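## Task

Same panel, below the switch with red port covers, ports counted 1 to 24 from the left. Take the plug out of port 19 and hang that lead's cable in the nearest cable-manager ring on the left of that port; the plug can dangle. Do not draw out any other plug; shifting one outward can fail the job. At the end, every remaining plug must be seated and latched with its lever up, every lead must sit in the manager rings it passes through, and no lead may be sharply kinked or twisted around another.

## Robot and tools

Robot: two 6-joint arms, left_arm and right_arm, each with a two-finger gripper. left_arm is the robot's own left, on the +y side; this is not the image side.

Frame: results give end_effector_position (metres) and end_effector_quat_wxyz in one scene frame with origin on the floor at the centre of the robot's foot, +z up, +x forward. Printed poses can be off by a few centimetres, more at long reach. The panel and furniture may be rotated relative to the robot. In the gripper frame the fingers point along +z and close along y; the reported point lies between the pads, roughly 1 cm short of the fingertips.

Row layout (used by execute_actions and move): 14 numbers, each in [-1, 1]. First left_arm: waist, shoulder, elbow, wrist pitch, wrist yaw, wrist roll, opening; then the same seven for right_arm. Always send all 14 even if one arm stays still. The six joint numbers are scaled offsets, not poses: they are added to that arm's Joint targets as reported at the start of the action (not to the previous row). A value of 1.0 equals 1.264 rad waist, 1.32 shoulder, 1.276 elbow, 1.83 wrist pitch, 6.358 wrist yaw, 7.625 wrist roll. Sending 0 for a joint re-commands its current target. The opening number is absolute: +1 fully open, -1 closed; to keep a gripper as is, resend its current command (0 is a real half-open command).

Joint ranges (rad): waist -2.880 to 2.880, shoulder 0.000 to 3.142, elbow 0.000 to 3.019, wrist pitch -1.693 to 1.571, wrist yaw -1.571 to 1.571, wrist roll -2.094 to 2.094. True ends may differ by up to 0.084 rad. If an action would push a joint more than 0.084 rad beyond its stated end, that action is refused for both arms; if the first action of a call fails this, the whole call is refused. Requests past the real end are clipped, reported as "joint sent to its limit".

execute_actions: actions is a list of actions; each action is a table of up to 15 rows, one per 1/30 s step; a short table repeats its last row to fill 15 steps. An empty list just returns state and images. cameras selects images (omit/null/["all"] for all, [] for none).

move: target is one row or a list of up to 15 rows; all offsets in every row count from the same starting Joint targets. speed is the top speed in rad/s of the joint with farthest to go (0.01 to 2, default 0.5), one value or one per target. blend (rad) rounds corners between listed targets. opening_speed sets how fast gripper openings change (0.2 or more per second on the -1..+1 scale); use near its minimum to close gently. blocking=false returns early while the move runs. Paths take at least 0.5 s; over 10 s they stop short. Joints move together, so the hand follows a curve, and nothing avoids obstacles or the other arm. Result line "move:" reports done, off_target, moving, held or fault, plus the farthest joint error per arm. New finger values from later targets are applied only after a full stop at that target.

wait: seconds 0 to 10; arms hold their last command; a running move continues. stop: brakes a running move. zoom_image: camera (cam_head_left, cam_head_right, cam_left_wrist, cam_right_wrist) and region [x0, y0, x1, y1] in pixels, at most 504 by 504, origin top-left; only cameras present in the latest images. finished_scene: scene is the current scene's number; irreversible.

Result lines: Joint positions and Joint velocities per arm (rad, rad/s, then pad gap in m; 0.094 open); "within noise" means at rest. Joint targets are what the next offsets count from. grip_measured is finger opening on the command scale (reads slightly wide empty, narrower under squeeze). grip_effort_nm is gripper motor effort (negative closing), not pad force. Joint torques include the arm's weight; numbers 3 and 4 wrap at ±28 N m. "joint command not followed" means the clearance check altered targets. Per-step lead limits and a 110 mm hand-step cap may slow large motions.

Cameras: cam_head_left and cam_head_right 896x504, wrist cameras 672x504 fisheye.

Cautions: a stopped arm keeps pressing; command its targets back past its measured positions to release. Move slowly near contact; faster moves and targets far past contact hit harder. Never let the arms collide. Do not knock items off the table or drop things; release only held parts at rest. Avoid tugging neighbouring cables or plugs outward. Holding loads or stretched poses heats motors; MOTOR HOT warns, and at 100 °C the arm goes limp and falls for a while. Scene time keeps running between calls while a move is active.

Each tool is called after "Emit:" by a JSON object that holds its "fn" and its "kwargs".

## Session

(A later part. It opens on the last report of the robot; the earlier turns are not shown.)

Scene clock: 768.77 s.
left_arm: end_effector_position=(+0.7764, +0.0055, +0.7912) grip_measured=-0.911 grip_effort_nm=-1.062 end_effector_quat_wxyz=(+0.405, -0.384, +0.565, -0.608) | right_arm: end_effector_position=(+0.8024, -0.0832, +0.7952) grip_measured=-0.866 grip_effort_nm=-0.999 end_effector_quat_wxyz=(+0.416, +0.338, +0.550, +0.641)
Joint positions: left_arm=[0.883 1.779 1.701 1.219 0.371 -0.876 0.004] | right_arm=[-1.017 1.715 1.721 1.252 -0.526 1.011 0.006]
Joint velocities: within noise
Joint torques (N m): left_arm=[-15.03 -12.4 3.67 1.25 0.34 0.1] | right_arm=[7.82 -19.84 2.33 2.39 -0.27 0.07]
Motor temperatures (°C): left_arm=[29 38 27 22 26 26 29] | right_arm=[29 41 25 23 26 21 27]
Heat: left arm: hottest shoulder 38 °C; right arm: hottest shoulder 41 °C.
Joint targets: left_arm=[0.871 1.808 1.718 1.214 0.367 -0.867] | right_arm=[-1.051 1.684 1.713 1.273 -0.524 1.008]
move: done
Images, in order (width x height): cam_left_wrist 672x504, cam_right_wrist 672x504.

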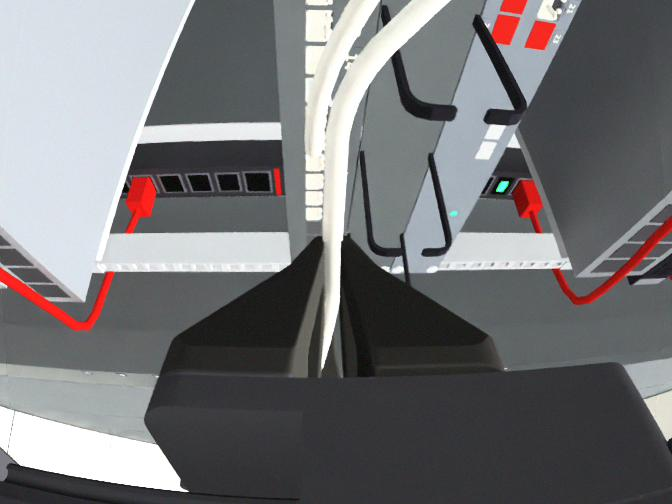

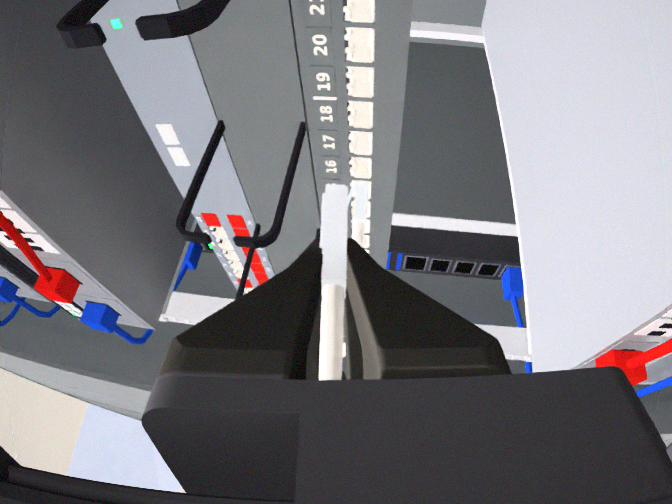

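Emit:
{"fn": "move", "kwargs": {"target": [[0,0,0,0,0,0,-0.72,0,0,0,0,0,0,-0.93],[-0.0411,0.047,0.0325,0.0175,0,0,-0.72,0,0,0,0,0,0,-0.93]], "speed": 0.1, "opening_speed": 0.3}}

Emit:
{"fn": "zoom_image", "kwargs": {"camera": "cam_left_wrist", "region": [230, 140, 450, 380]}}

Emit:
{"fn": "zoom_image", "kwargs": {"camera": "cam_head_left", "region": [480, 250, 640, 350]}}

Emit:
{"fn": "zoom_image", "kwargs": {"camera": "cam_head_right", "region": [400, 250, 560, 350]}}

Scene clock: 799.07 s.
left_arm: end_effector_position=(+0.7648, -0.0314, +0.7930) grip_measured=-0.722 grip_effort_nm=0.051 end_effector_quat_wxyz=(+0.394, -0.389, +0.553, -0.622) | right_arm: end_effector_position=(+0.8046, -0.0882, +0.7971) grip_measured=-0.866 grip_effort_nm=-0.999 end_effector_quat_wxyz=(+0.420, +0.336, +0.549, +0.639)
Joint positions: left_arm=[0.839 1.838 1.742 1.233 0.37 -0.875 0.013] | right_arm=[-1.023 1.71 1.721 1.255 -0.526 1.011 0.006]
Joint velocities: within noise
Joint torques (N m): left_arm=[-16.91 -11.52 3.55 1.94 0.41 0.09] | right_arm=[8 -19.72 2.39 2.29 -0.24 0.07]
Motor temperatures (°C): left_arm=[29 37 27 22 26 26 29] | right_arm=[29 42 25 23 25 21 27]
Heat: left arm: hottest shoulder 37 °C; right arm: hottest shoulder 42 °C.
Joint targets: left_arm=[0.819 1.870 1.760 1.246 0.368 -0.868] | right_arm=[-1.051 1.684 1.713 1.274 -0.524 1.008]
move: done

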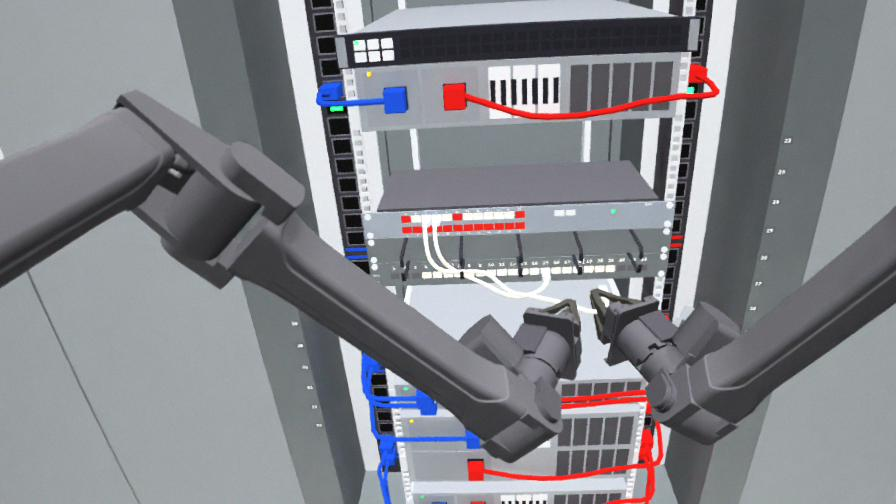

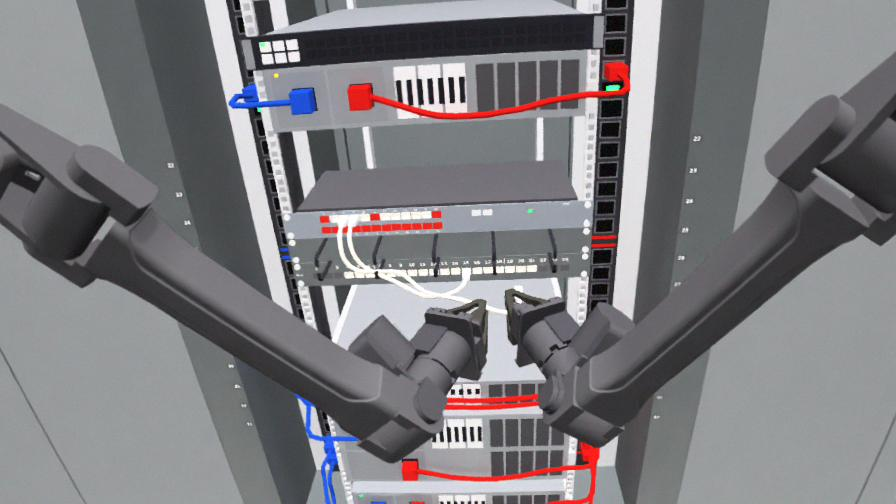

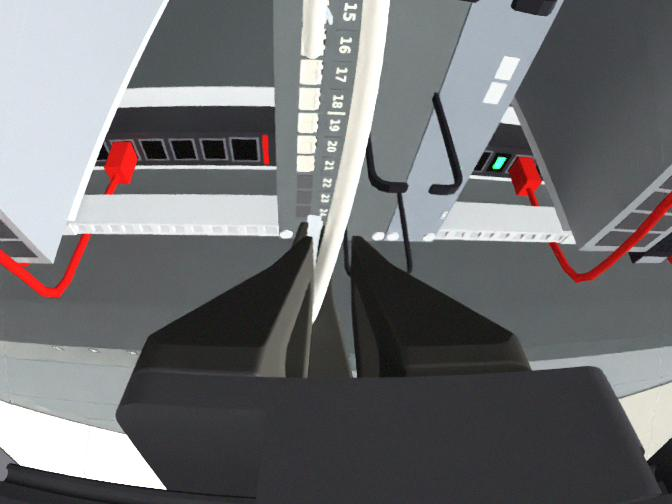

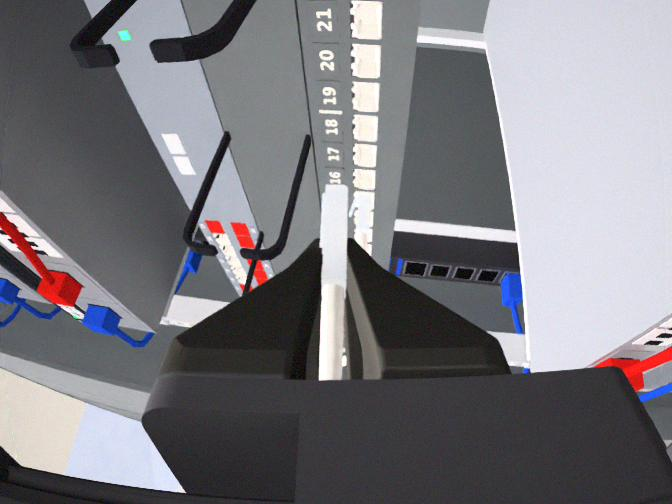

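Scaled by 2.100 from the camera's 672x504 image, which has a finer 960x720 frame.

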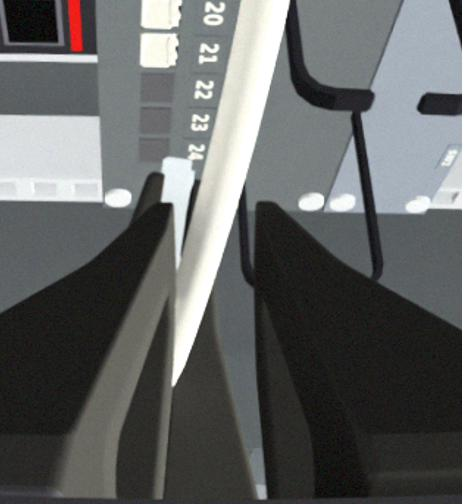

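Scaled by 3.150 from the camera's 896x504 image, which has a finer 1280x720 frame.

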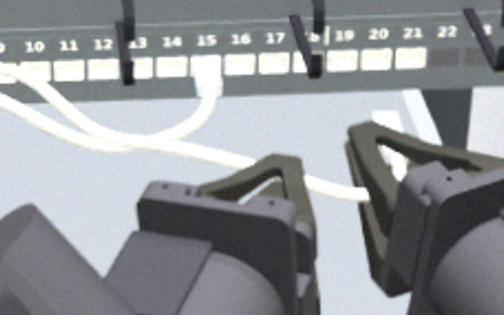

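Scaled by 3.150 from the camera's 896x504 image, which has a finer 1280x720 frame.

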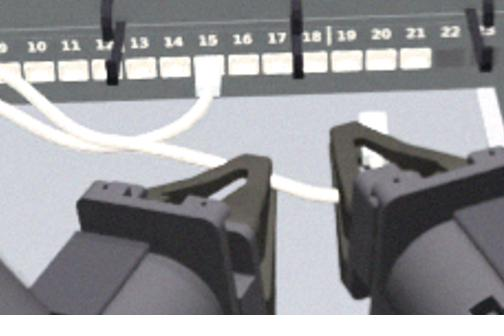

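Emit:
{"fn": "move", "kwargs": {"target": [0,0,0,0,0,0,-0.95,0,0,0,0,0,0,-0.93], "opening_speed": 0.25, "cameras": ["cam_left_wrist","cam_right_wrist"]}}

Emit:
{"fn": "zoom_image", "kwargs": {"camera": "cam_left_wrist", "region": [230, 140, 450, 380]}}

Scene clock: 809.73 s.
left_arm: end_effector_position=(+0.7644, -0.0316, +0.7922) grip_measured=-0.912 grip_effort_nm=-1.009 end_effector_quat_wxyz=(+0.394, -0.390, +0.554, -0.621) | right_arm: end_effector_position=(+0.8053, -0.0889, +0.7987) grip_measured=-0.866 grip_effort_nm=-1.004 end_effector_quat_wxyz=(+0.422, +0.334, +0.548, +0.640)
Joint positions: left_arm=[0.839 1.84 1.742 1.233 0.368 -0.874 0.004] | right_arm=[-1.023 1.708 1.721 1.257 -0.528 1.011 0.006]
Joint velocities: within noise
Joint torques (N m): left_arm=[-16.97 -11.52 3.55 1.95 0.51 0.08] | right_arm=[8.18 -19.43 2.39 2.19 -0.16 0.06]
Motor temperatures (°C): left_arm=[29 37 27 22 26 26 29] | right_arm=[29 41 25 23 25 21 27]
Heat: left arm: hottest shoulder 37 °C; right arm: hottest shoulder 41 °C.
Joint targets: left_arm=[0.819 1.870 1.760 1.246 0.368 -0.868] | right_arm=[-1.051 1.684 1.713 1.274 -0.524 1.008]
move: done
Images, in order (width x height): cam_left_wrist 672x504, cam_right_wrist 672x504.

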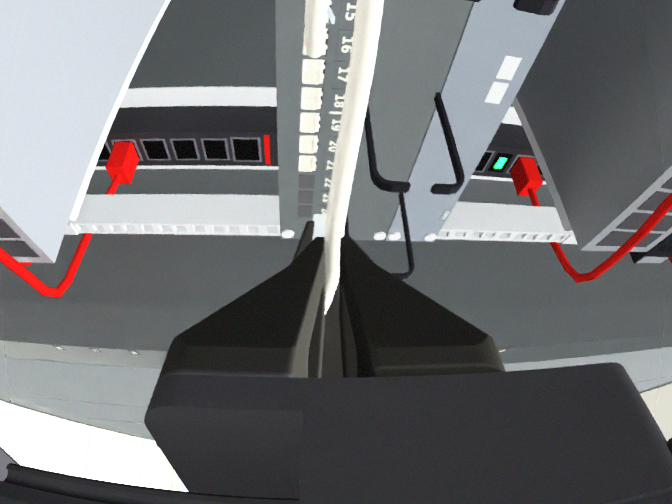

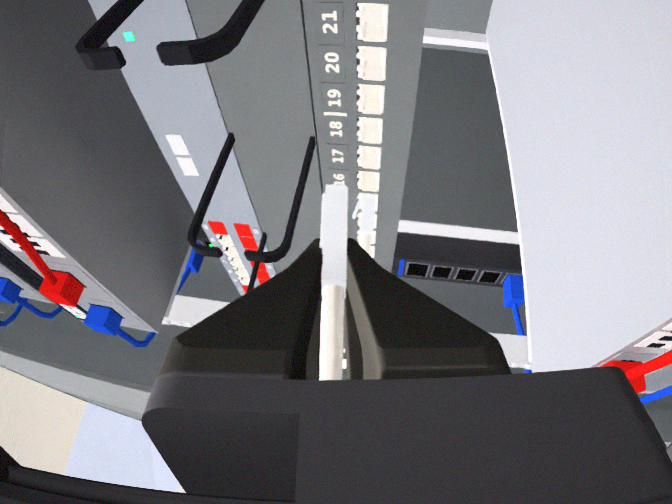

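Scaled by 2.100 from the camera's 672x504 image, which has a finer 960x720 frame.

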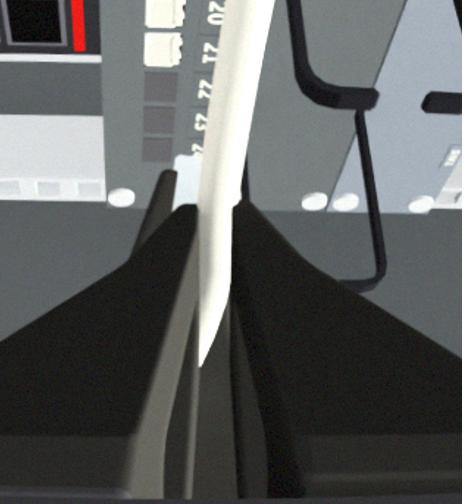

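Emit:
{"fn": "move", "kwargs": {"target": [0,0,0,0,0,0,-0.95,0,0,0,0,0,0,-0.55], "opening_speed": 0.3}}

Emit:
{"fn": "zoom_image", "kwargs": {"camera": "cam_right_wrist", "region": [230, 140, 450, 400]}}

Emit:
{"fn": "zoom_image", "kwargs": {"camera": "cam_head_left", "region": [500, 250, 660, 350]}}

Scene clock: 820.30 s.
left_arm: end_effector_position=(+0.7660, -0.0303, +0.7935) grip_measured=-0.915 grip_effort_nm=-1.062 end_effector_quat_wxyz=(+0.398, -0.389, +0.552, -0.621) | right_arm: end_effector_position=(+0.8063, -0.0937, +0.7969) grip_measured=-0.552 grip_effort_nm=0.115 end_effector_quat_wxyz=(+0.424, +0.334, +0.550, +0.637)
Joint positions: left_arm=[0.839 1.84 1.746 1.236 0.367 -0.873 0.004] | right_arm=[-1.031 1.706 1.721 1.257 -0.527 1.011 0.021]
Joint velocities: within noise
Joint torques (N m): left_arm=[-16.91 -11.63 3.33 1.8 0.52 0.08] | right_arm=[8.53 -19.72 2.41 2.26 -0.22 0.06]
Motor temperatures (°C): left_arm=[29 37 26 22 26 26 29] | right_arm=[29 43 25 23 25 21 27]
Heat: left arm: hottest shoulder 37 °C; right arm: hottest shoulder 43 °C.
Joint targets: left_arm=[0.819 1.870 1.760 1.246 0.368 -0.867] | right_arm=[-1.051 1.684 1.713 1.273 -0.524 1.008]
move: done

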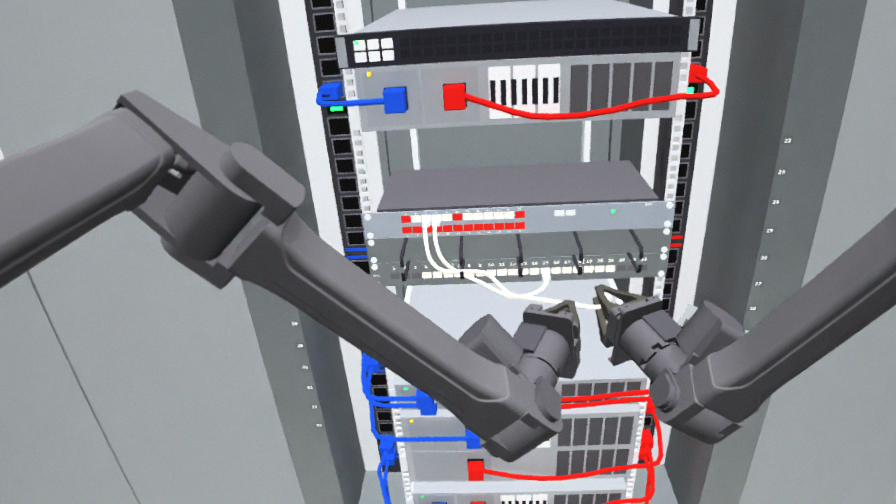

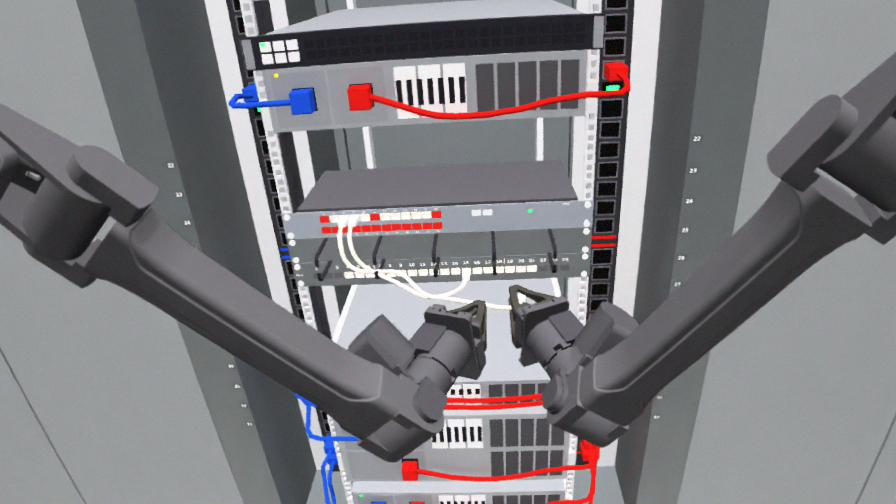

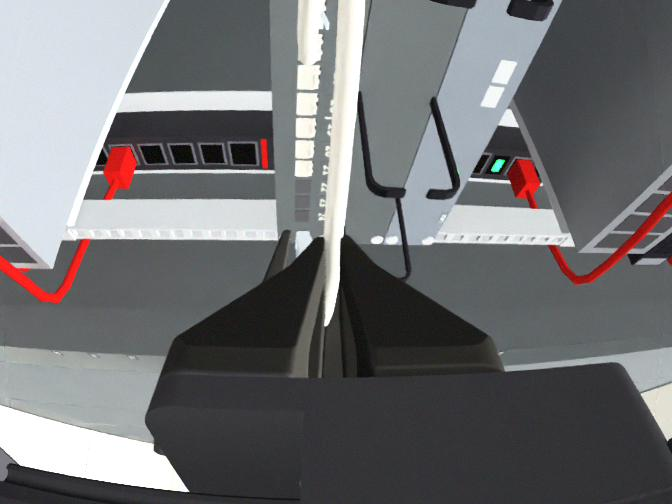

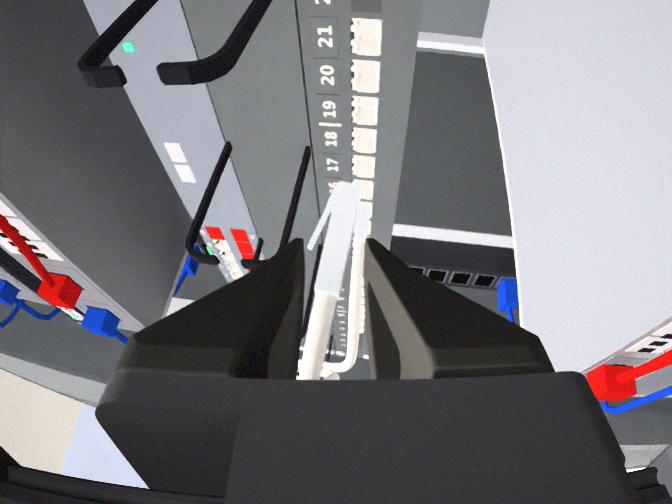

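Scaled by 1.938 from the camera's 672x504 image, which has a finer 960x720 frame.

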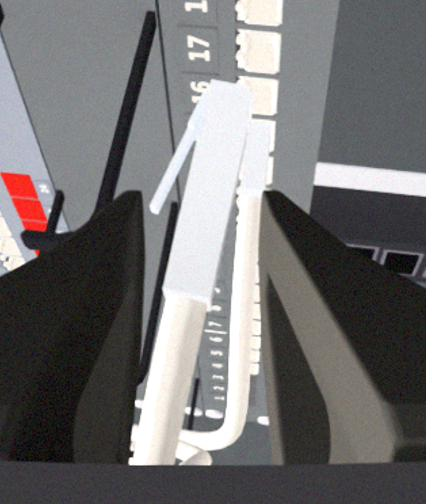

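Scaled by 3.150 from the camera's 896x504 image, which has a finer 1280x720 frame.

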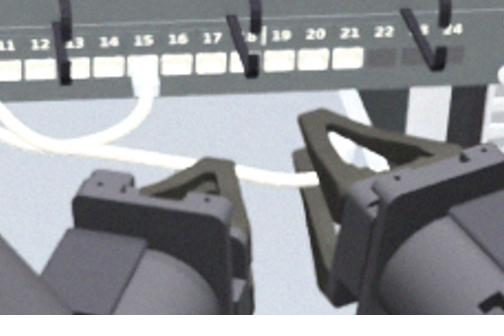

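Emit:
{"fn": "move", "kwargs": {"target": [0,0,0,0,0,0,-0.95,-0.0672,-0.0197,-0.1881,0.1421,-0.0031,0,-0.5], "speed": 0.15}}

Emit:
{"fn": "zoom_image", "kwargs": {"camera": "cam_right_wrist", "region": [200, 60, 450, 320]}}

Emit:
{"fn": "zoom_image", "kwargs": {"camera": "cam_head_left", "region": [500, 250, 660, 350]}}

Emit:
{"fn": "zoom_image", "kwargs": {"camera": "cam_head_right", "region": [420, 250, 580, 350]}}

Scene clock: 843.83 s.
left_arm: end_effector_position=(+0.7661, -0.0302, +0.7937) grip_measured=-0.915 grip_effort_nm=-1.062 end_effector_quat_wxyz=(+0.398, -0.389, +0.552, -0.621) | right_arm: end_effector_position=(+0.7221, -0.1305, +0.7764) grip_measured=-0.501 grip_effort_nm=0.105 end_effector_quat_wxyz=(+0.452, +0.312, +0.568, +0.612)
Joint positions: left_arm=[0.839 1.84 1.746 1.237 0.367 -0.873 0.004] | right_arm=[-1.118 1.684 1.481 1.515 -0.54 1.011 0.023]
Joint velocities: within noise
Joint torques (N m): left_arm=[-16.73 -11.52 3.25 1.76 0.51 0.09] | right_arm=[7.65 -18.32 0.64 2.29 -0.38 0.07]
Motor temperatures (°C): left_arm=[30 37 27 22 27 26 30] | right_arm=[29 41 25 23 25 21 26]
Heat: left arm: hottest shoulder 37 °C; right arm: hottest shoulder 41 °C.
Joint targets: left_arm=[0.819 1.870 1.760 1.246 0.368 -0.867] | right_arm=[-1.136 1.658 1.473 1.534 -0.543 1.008]
move: done

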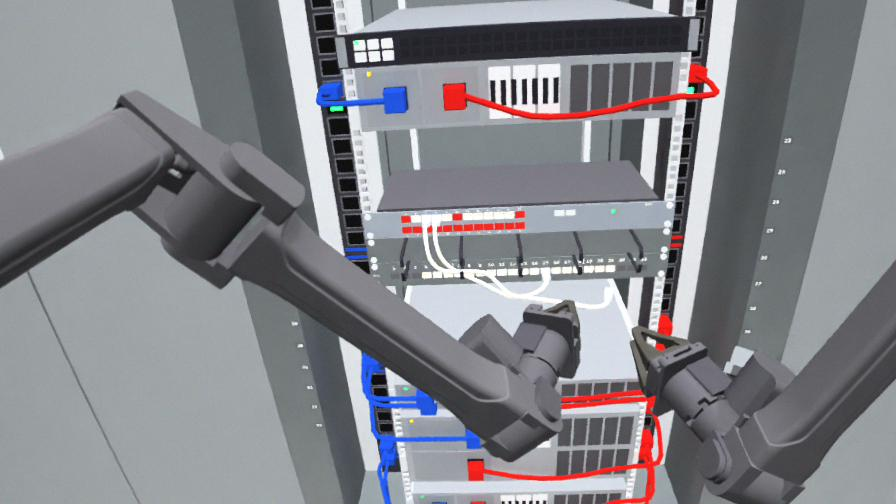

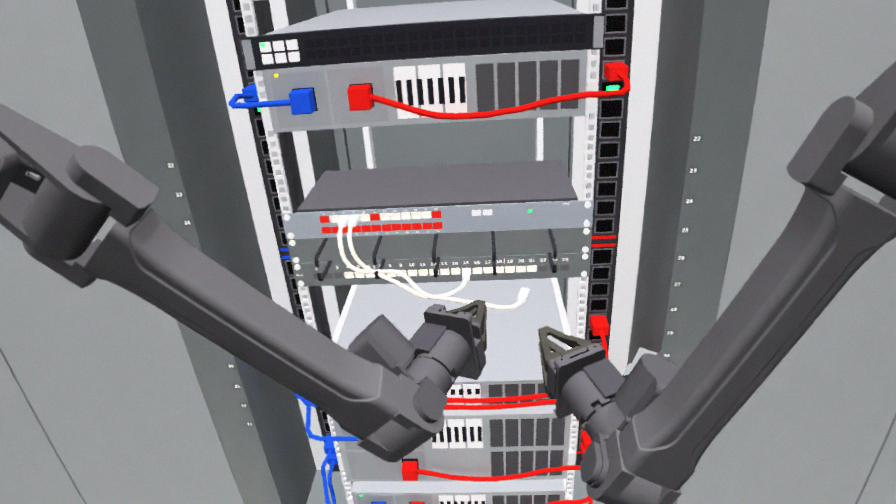

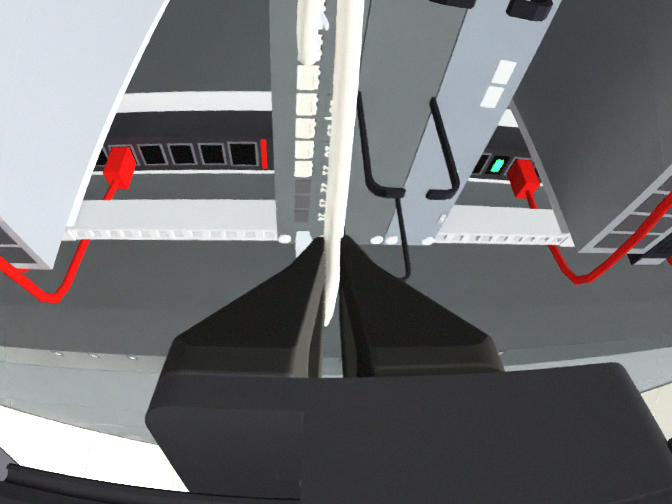

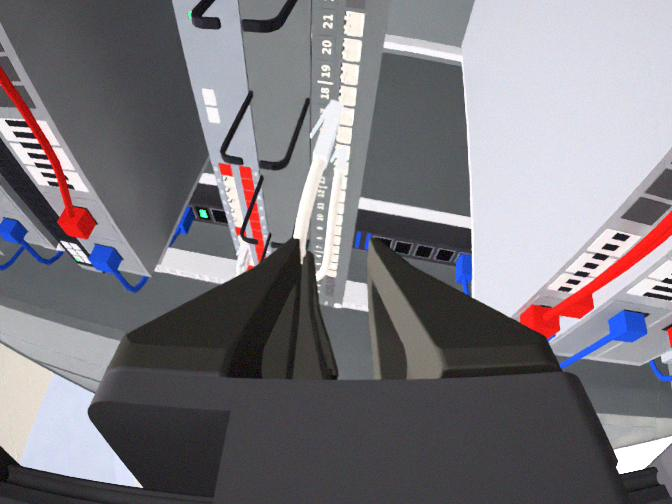

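Scaled by 1.938 from the camera's 672x504 image, which has a finer 960x720 frame.

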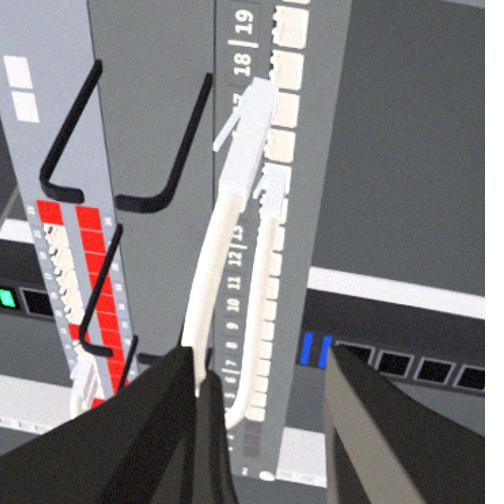

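Scaled by 3.150 from the camera's 896x504 image, which has a finer 1280x720 frame.

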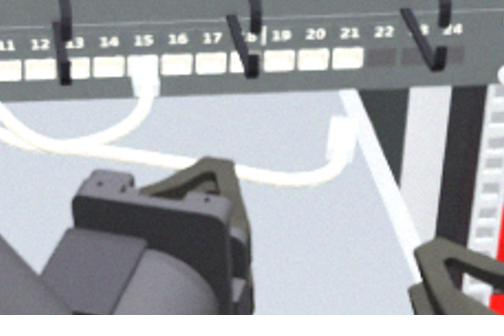

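Scaled by 3.150 from the camera's 896x504 image, which has a finer 1280x720 frame.

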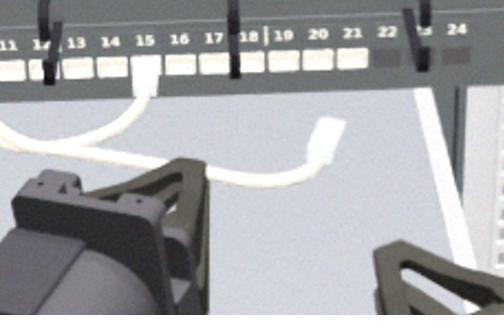

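Emit:
{"fn": "move", "kwargs": {"target": [0,0,0,0,0,0,-0.95,-0.0055,-0.2932,-0.2202,-0.2891,-0.0359,-0.2155,-0.6], "speed": 0.5}}

Emit:
{"fn": "zoom_image", "kwargs": {"camera": "cam_right_wrist", "region": [250, 80, 550, 300]}}

Scene clock: 906.97 s.
left_arm: end_effector_position=(+0.7661, -0.0302, +0.7937) grip_measured=-0.915 grip_effort_nm=-1.057 end_effector_quat_wxyz=(+0.398, -0.389, +0.552, -0.621) | right_arm: end_effector_position=(+0.7061, -0.1374, +0.8577) grip_measured=-0.599 grip_effort_nm=-0.037 end_effector_quat_wxyz=(+0.651, -0.266, +0.656, +0.274)
Joint positions: left_arm=[0.839 1.84 1.746 1.237 0.367 -0.873 0.004] | right_arm=[-1.125 1.294 1.2 1.014 -0.769 -0.621 0.019]
Joint velocities: within noise
Joint torques (N m): left_arm=[-16.79 -11.63 3.3 1.8 0.52 0.07] | right_arm=[5.07 -18.49 1.36 0.94 -0.5 0.05]
Motor temperatures (°C): left_arm=[30 36 27 22 27 26 31] | right_arm=[28 44 25 23 25 21 25]
Heat: left arm: hottest shoulder 36 °C; right arm: hottest shoulder 44 °C.
Joint targets: left_arm=[0.819 1.870 1.760 1.246 0.368 -0.867] | right_arm=[-1.143 1.271 1.192 1.004 -0.772 -0.635]
move: done

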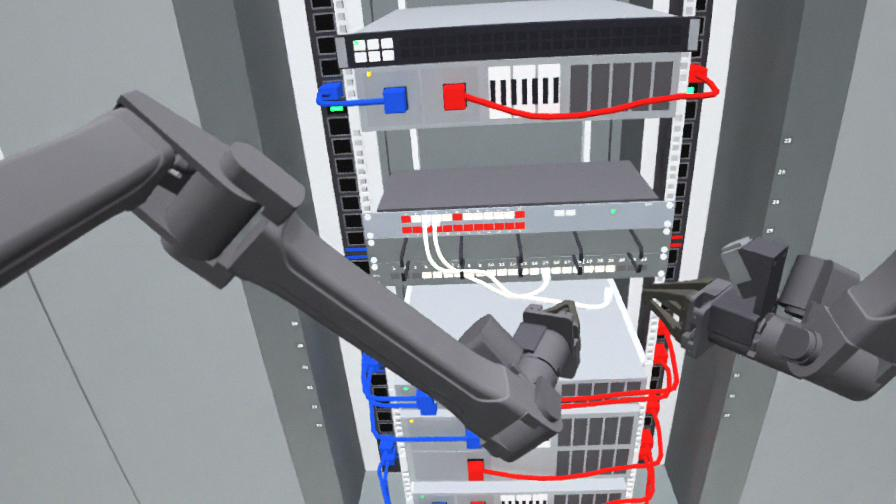

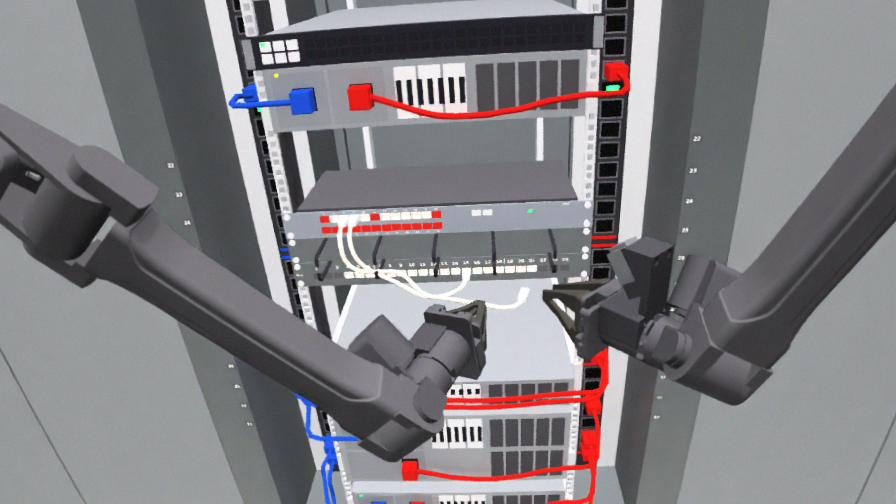

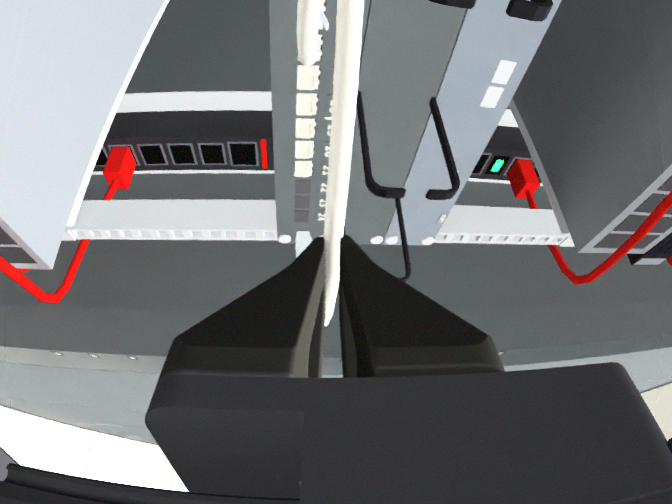

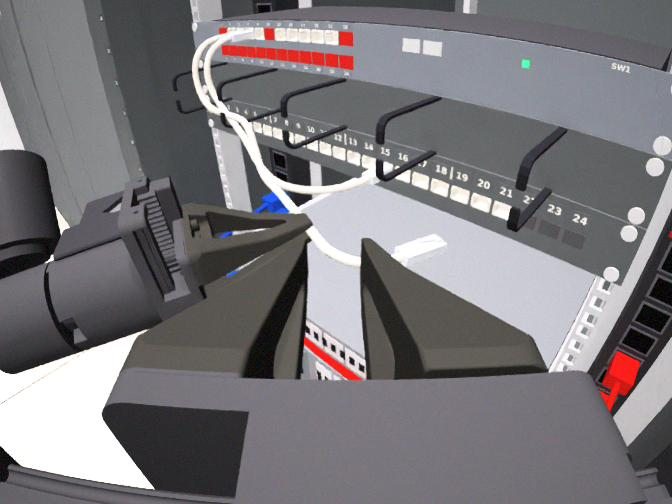

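Scaled by 1.680 from the camera's 672x504 image, which has a finer 960x720 frame.

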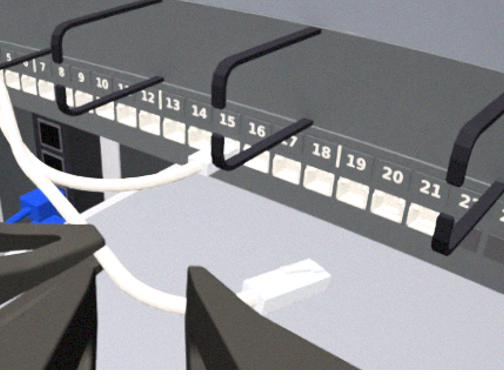

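Emit:
{"fn": "move", "kwargs": {"target": [-0.0356,-0.122,-0.1254,-0.0191,-0.0057,0.0126,-0.95,0,0,0,0,0,0,-0.6], "speed": 0.12}}

Emit:
{"fn": "zoom_image", "kwargs": {"camera": "cam_right_wrist", "region": [250, 80, 550, 300]}}

Emit:
{"fn": "zoom_image", "kwargs": {"camera": "cam_head_left", "region": [480, 240, 640, 340]}}

Emit:
{"fn": "zoom_image", "kwargs": {"camera": "cam_head_right", "region": [400, 240, 560, 340]}}

Scene clock: 919.07 s.
left_arm: end_effector_position=(+0.7634, -0.0258, +0.8379) grip_measured=-0.915 grip_effort_nm=-1.062 end_effector_quat_wxyz=(+0.399, -0.383, +0.568, -0.610) | right_arm: end_effector_position=(+0.7061, -0.1374, +0.8577) grip_measured=-0.599 grip_effort_nm=-0.042 end_effector_quat_wxyz=(+0.651, -0.266, +0.656, +0.274)
Joint positions: left_arm=[0.79 1.723 1.606 1.217 0.336 -0.786 0.004] | right_arm=[-1.125 1.294 1.2 1.014 -0.769 -0.622 0.019]
Joint velocities: within noise
Joint torques (N m): left_arm=[-16.03 -14.04 1.65 1.05 0.34 0.17] | right_arm=[5.36 -18.43 1.37 0.94 -0.52 0.05]
Motor temperatures (°C): left_arm=[30 36 26 22 27 26 31] | right_arm=[28 42 25 23 25 21 25]
Heat: left arm: hottest shoulder 36 °C; right arm: hottest shoulder 42 °C.
Joint targets: left_arm=[0.774 1.709 1.600 1.211 0.332 -0.771] | right_arm=[-1.143 1.271 1.192 1.005 -0.772 -0.635]
move: done

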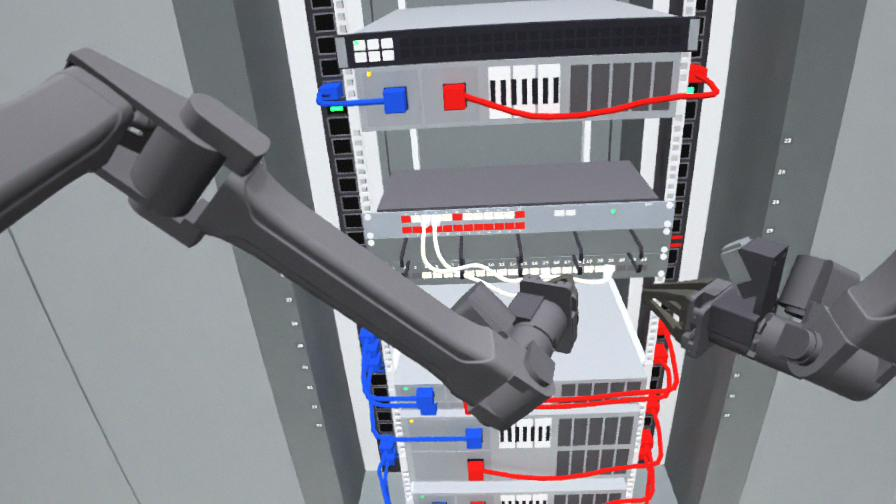

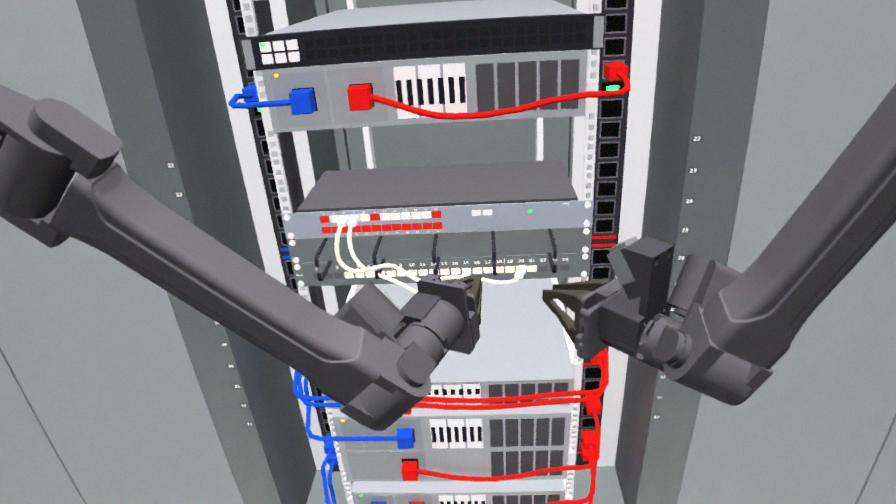

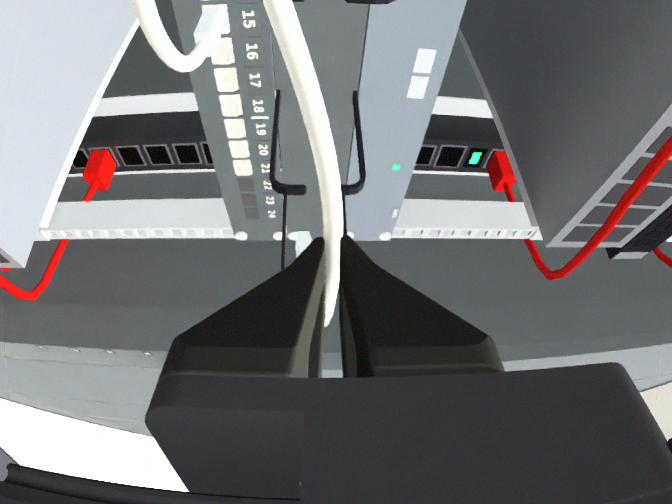

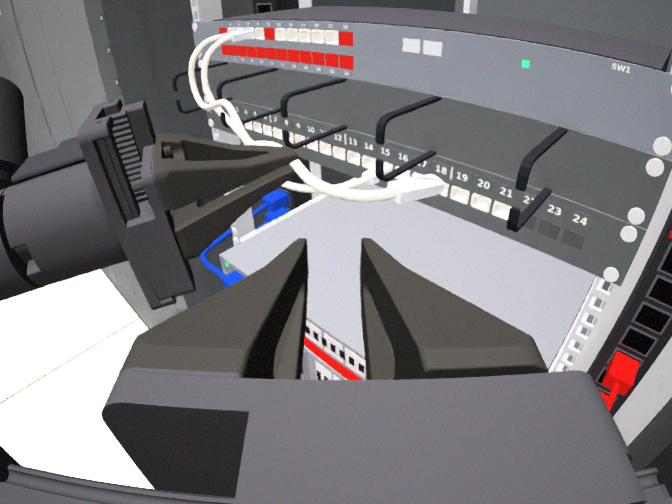

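Scaled by 1.680 from the camera's 672x504 image, which has a finer 960x720 frame.

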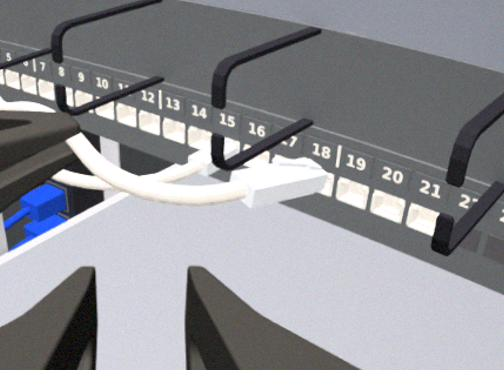

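Scaled by 3.150 from the camera's 896x504 image, which has a finer 1280x720 frame.

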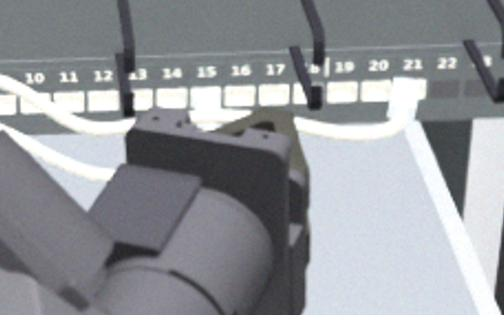

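Scaled by 3.150 from the camera's 896x504 image, which has a finer 1280x720 frame.

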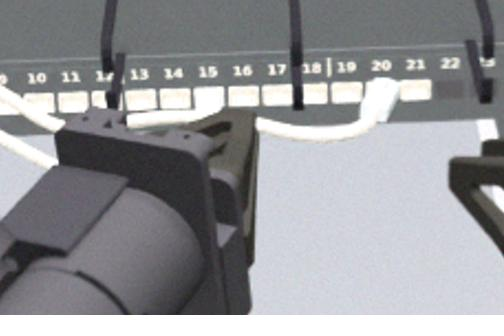

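Emit:
{"fn": "move", "kwargs": {"target": [0,0,0,0,0,0,-0.95,-0.0111,0.2205,0.1803,0.2650,0.0376,0.2317,-0.6], "speed": 0.4}}

Emit:
{"fn": "zoom_image", "kwargs": {"camera": "cam_right_wrist", "region": [100, 60, 360, 280]}}

Scene clock: 953.90 s.
left_arm: end_effector_position=(+0.7634, -0.0259, +0.8377) grip_measured=-0.916 grip_effort_nm=-1.062 end_effector_quat_wxyz=(+0.400, -0.382, +0.568, -0.609) | right_arm: end_effector_position=(+0.7477, -0.1686, +0.8247) grip_measured=-0.599 grip_effort_nm=-0.032 end_effector_quat_wxyz=(+0.433, +0.337, +0.552, +0.628)
Joint positions: left_arm=[0.79 1.723 1.606 1.217 0.336 -0.784 0.004] | right_arm=[-1.139 1.54 1.404 1.471 -0.535 1.117 0.019]
Joint velocities: within noise
Joint torques (N m): left_arm=[-16.03 -14.1 1.68 1.07 0.36 0.14] | right_arm=[5.95 -15.33 3.34 2.37 -0.15 0.26]
Motor temperatures (°C): left_arm=[30 36 26 22 27 26 31] | right_arm=[28 40 25 23 26 21 25]
Heat: left arm: hottest shoulder 36 °C; right arm: hottest shoulder 40 °C.
Joint targets: left_arm=[0.774 1.709 1.600 1.211 0.331 -0.771] | right_arm=[-1.157 1.562 1.422 1.490 -0.533 1.131]
move: done

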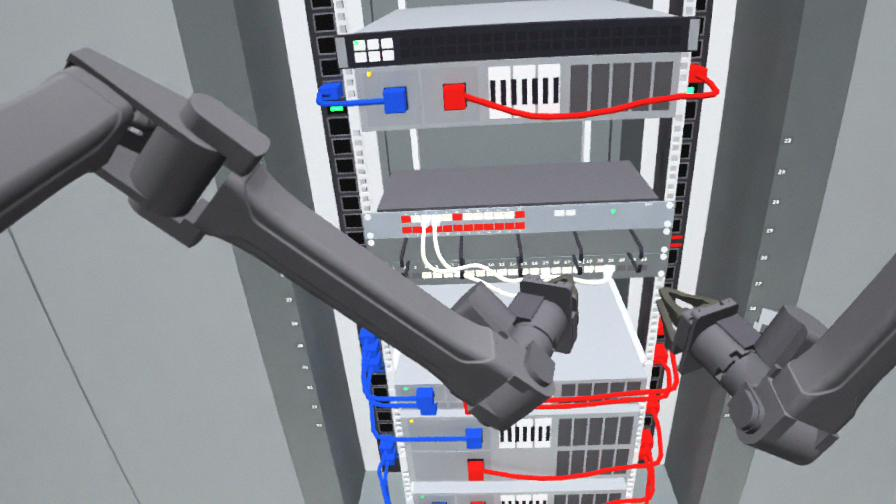

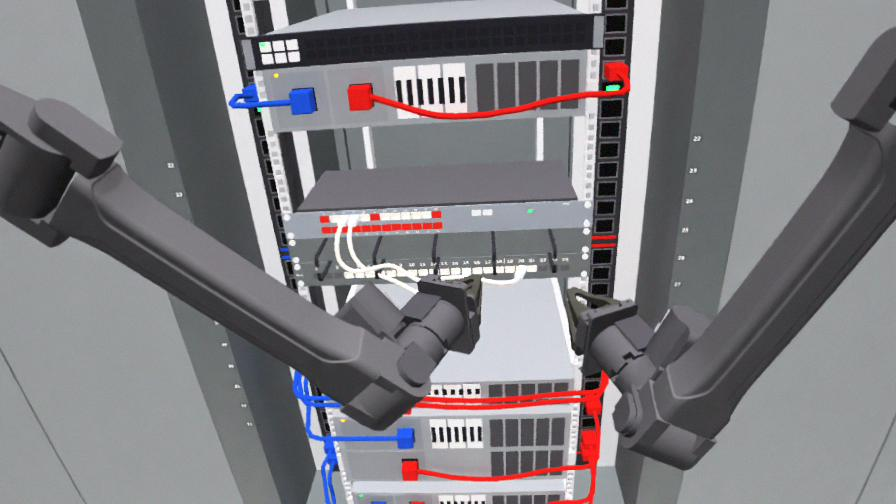

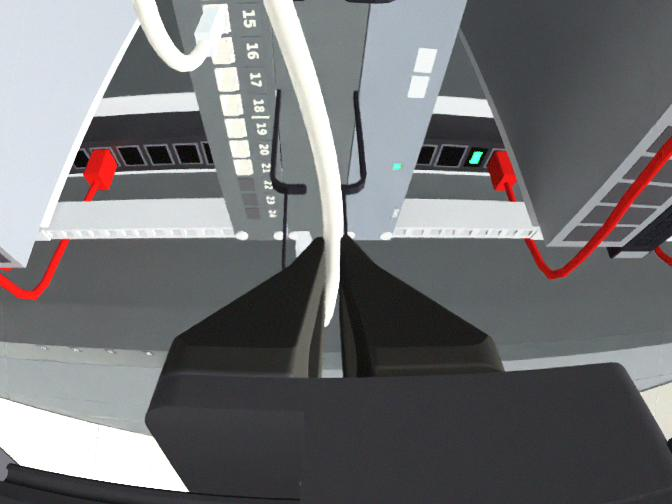

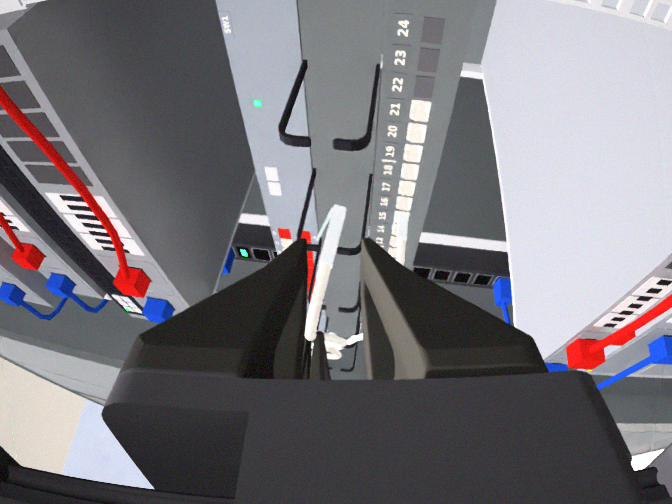

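Scaled by 1.938 from the camera's 672x504 image, which has a finer 960x720 frame.

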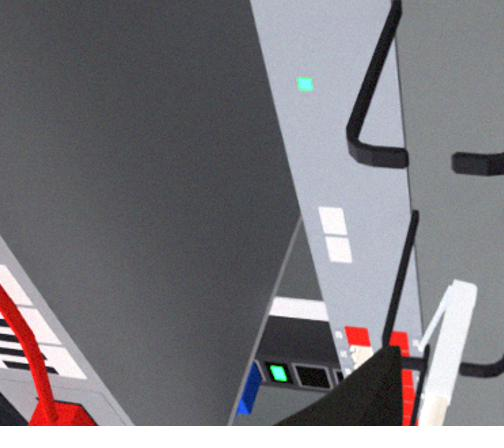

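Emit:
{"fn": "zoom_image", "kwargs": {"camera": "cam_right_wrist", "region": [280, 150, 400, 370]}}

Emit:
{"fn": "zoom_image", "kwargs": {"camera": "cam_left_wrist", "region": [240, 60, 420, 340]}}

Scaled by 2.291 from the camera's 672x504 image, which has a finer 960x720 frame.

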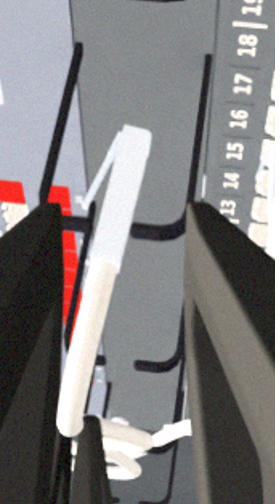

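Scaled by 1.800 from the camera's 672x504 image, which has a finer 960x720 frame.

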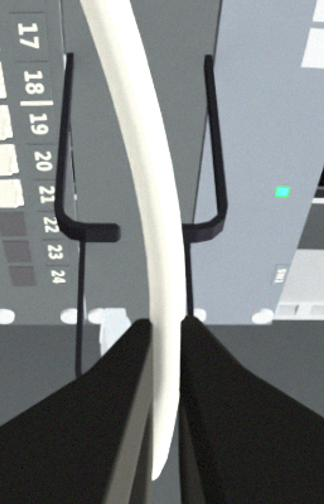

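Emit:
{"fn": "zoom_image", "kwargs": {"camera": "cam_head_left", "region": [430, 230, 560, 310]}}

Emit:
{"fn": "zoom_image", "kwargs": {"camera": "cam_head_right", "region": [350, 230, 480, 310]}}

Emit:
{"fn": "zoom_image", "kwargs": {"camera": "cam_left_wrist", "region": [100, 0, 420, 180]}}

Scaled by 3.877 from the camera's 896x504 image, which has a finer 1280x720 frame.

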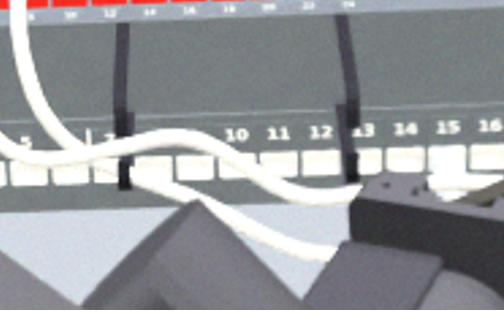

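Scaled by 3.877 from the camera's 896x504 image, which has a finer 1280x720 frame.

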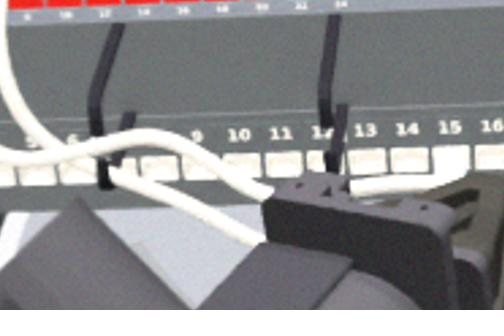

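Scaled by 1.575 from the camera's 672x504 image, which has a finer 960x720 frame.

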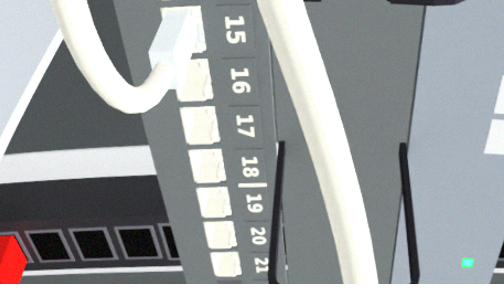

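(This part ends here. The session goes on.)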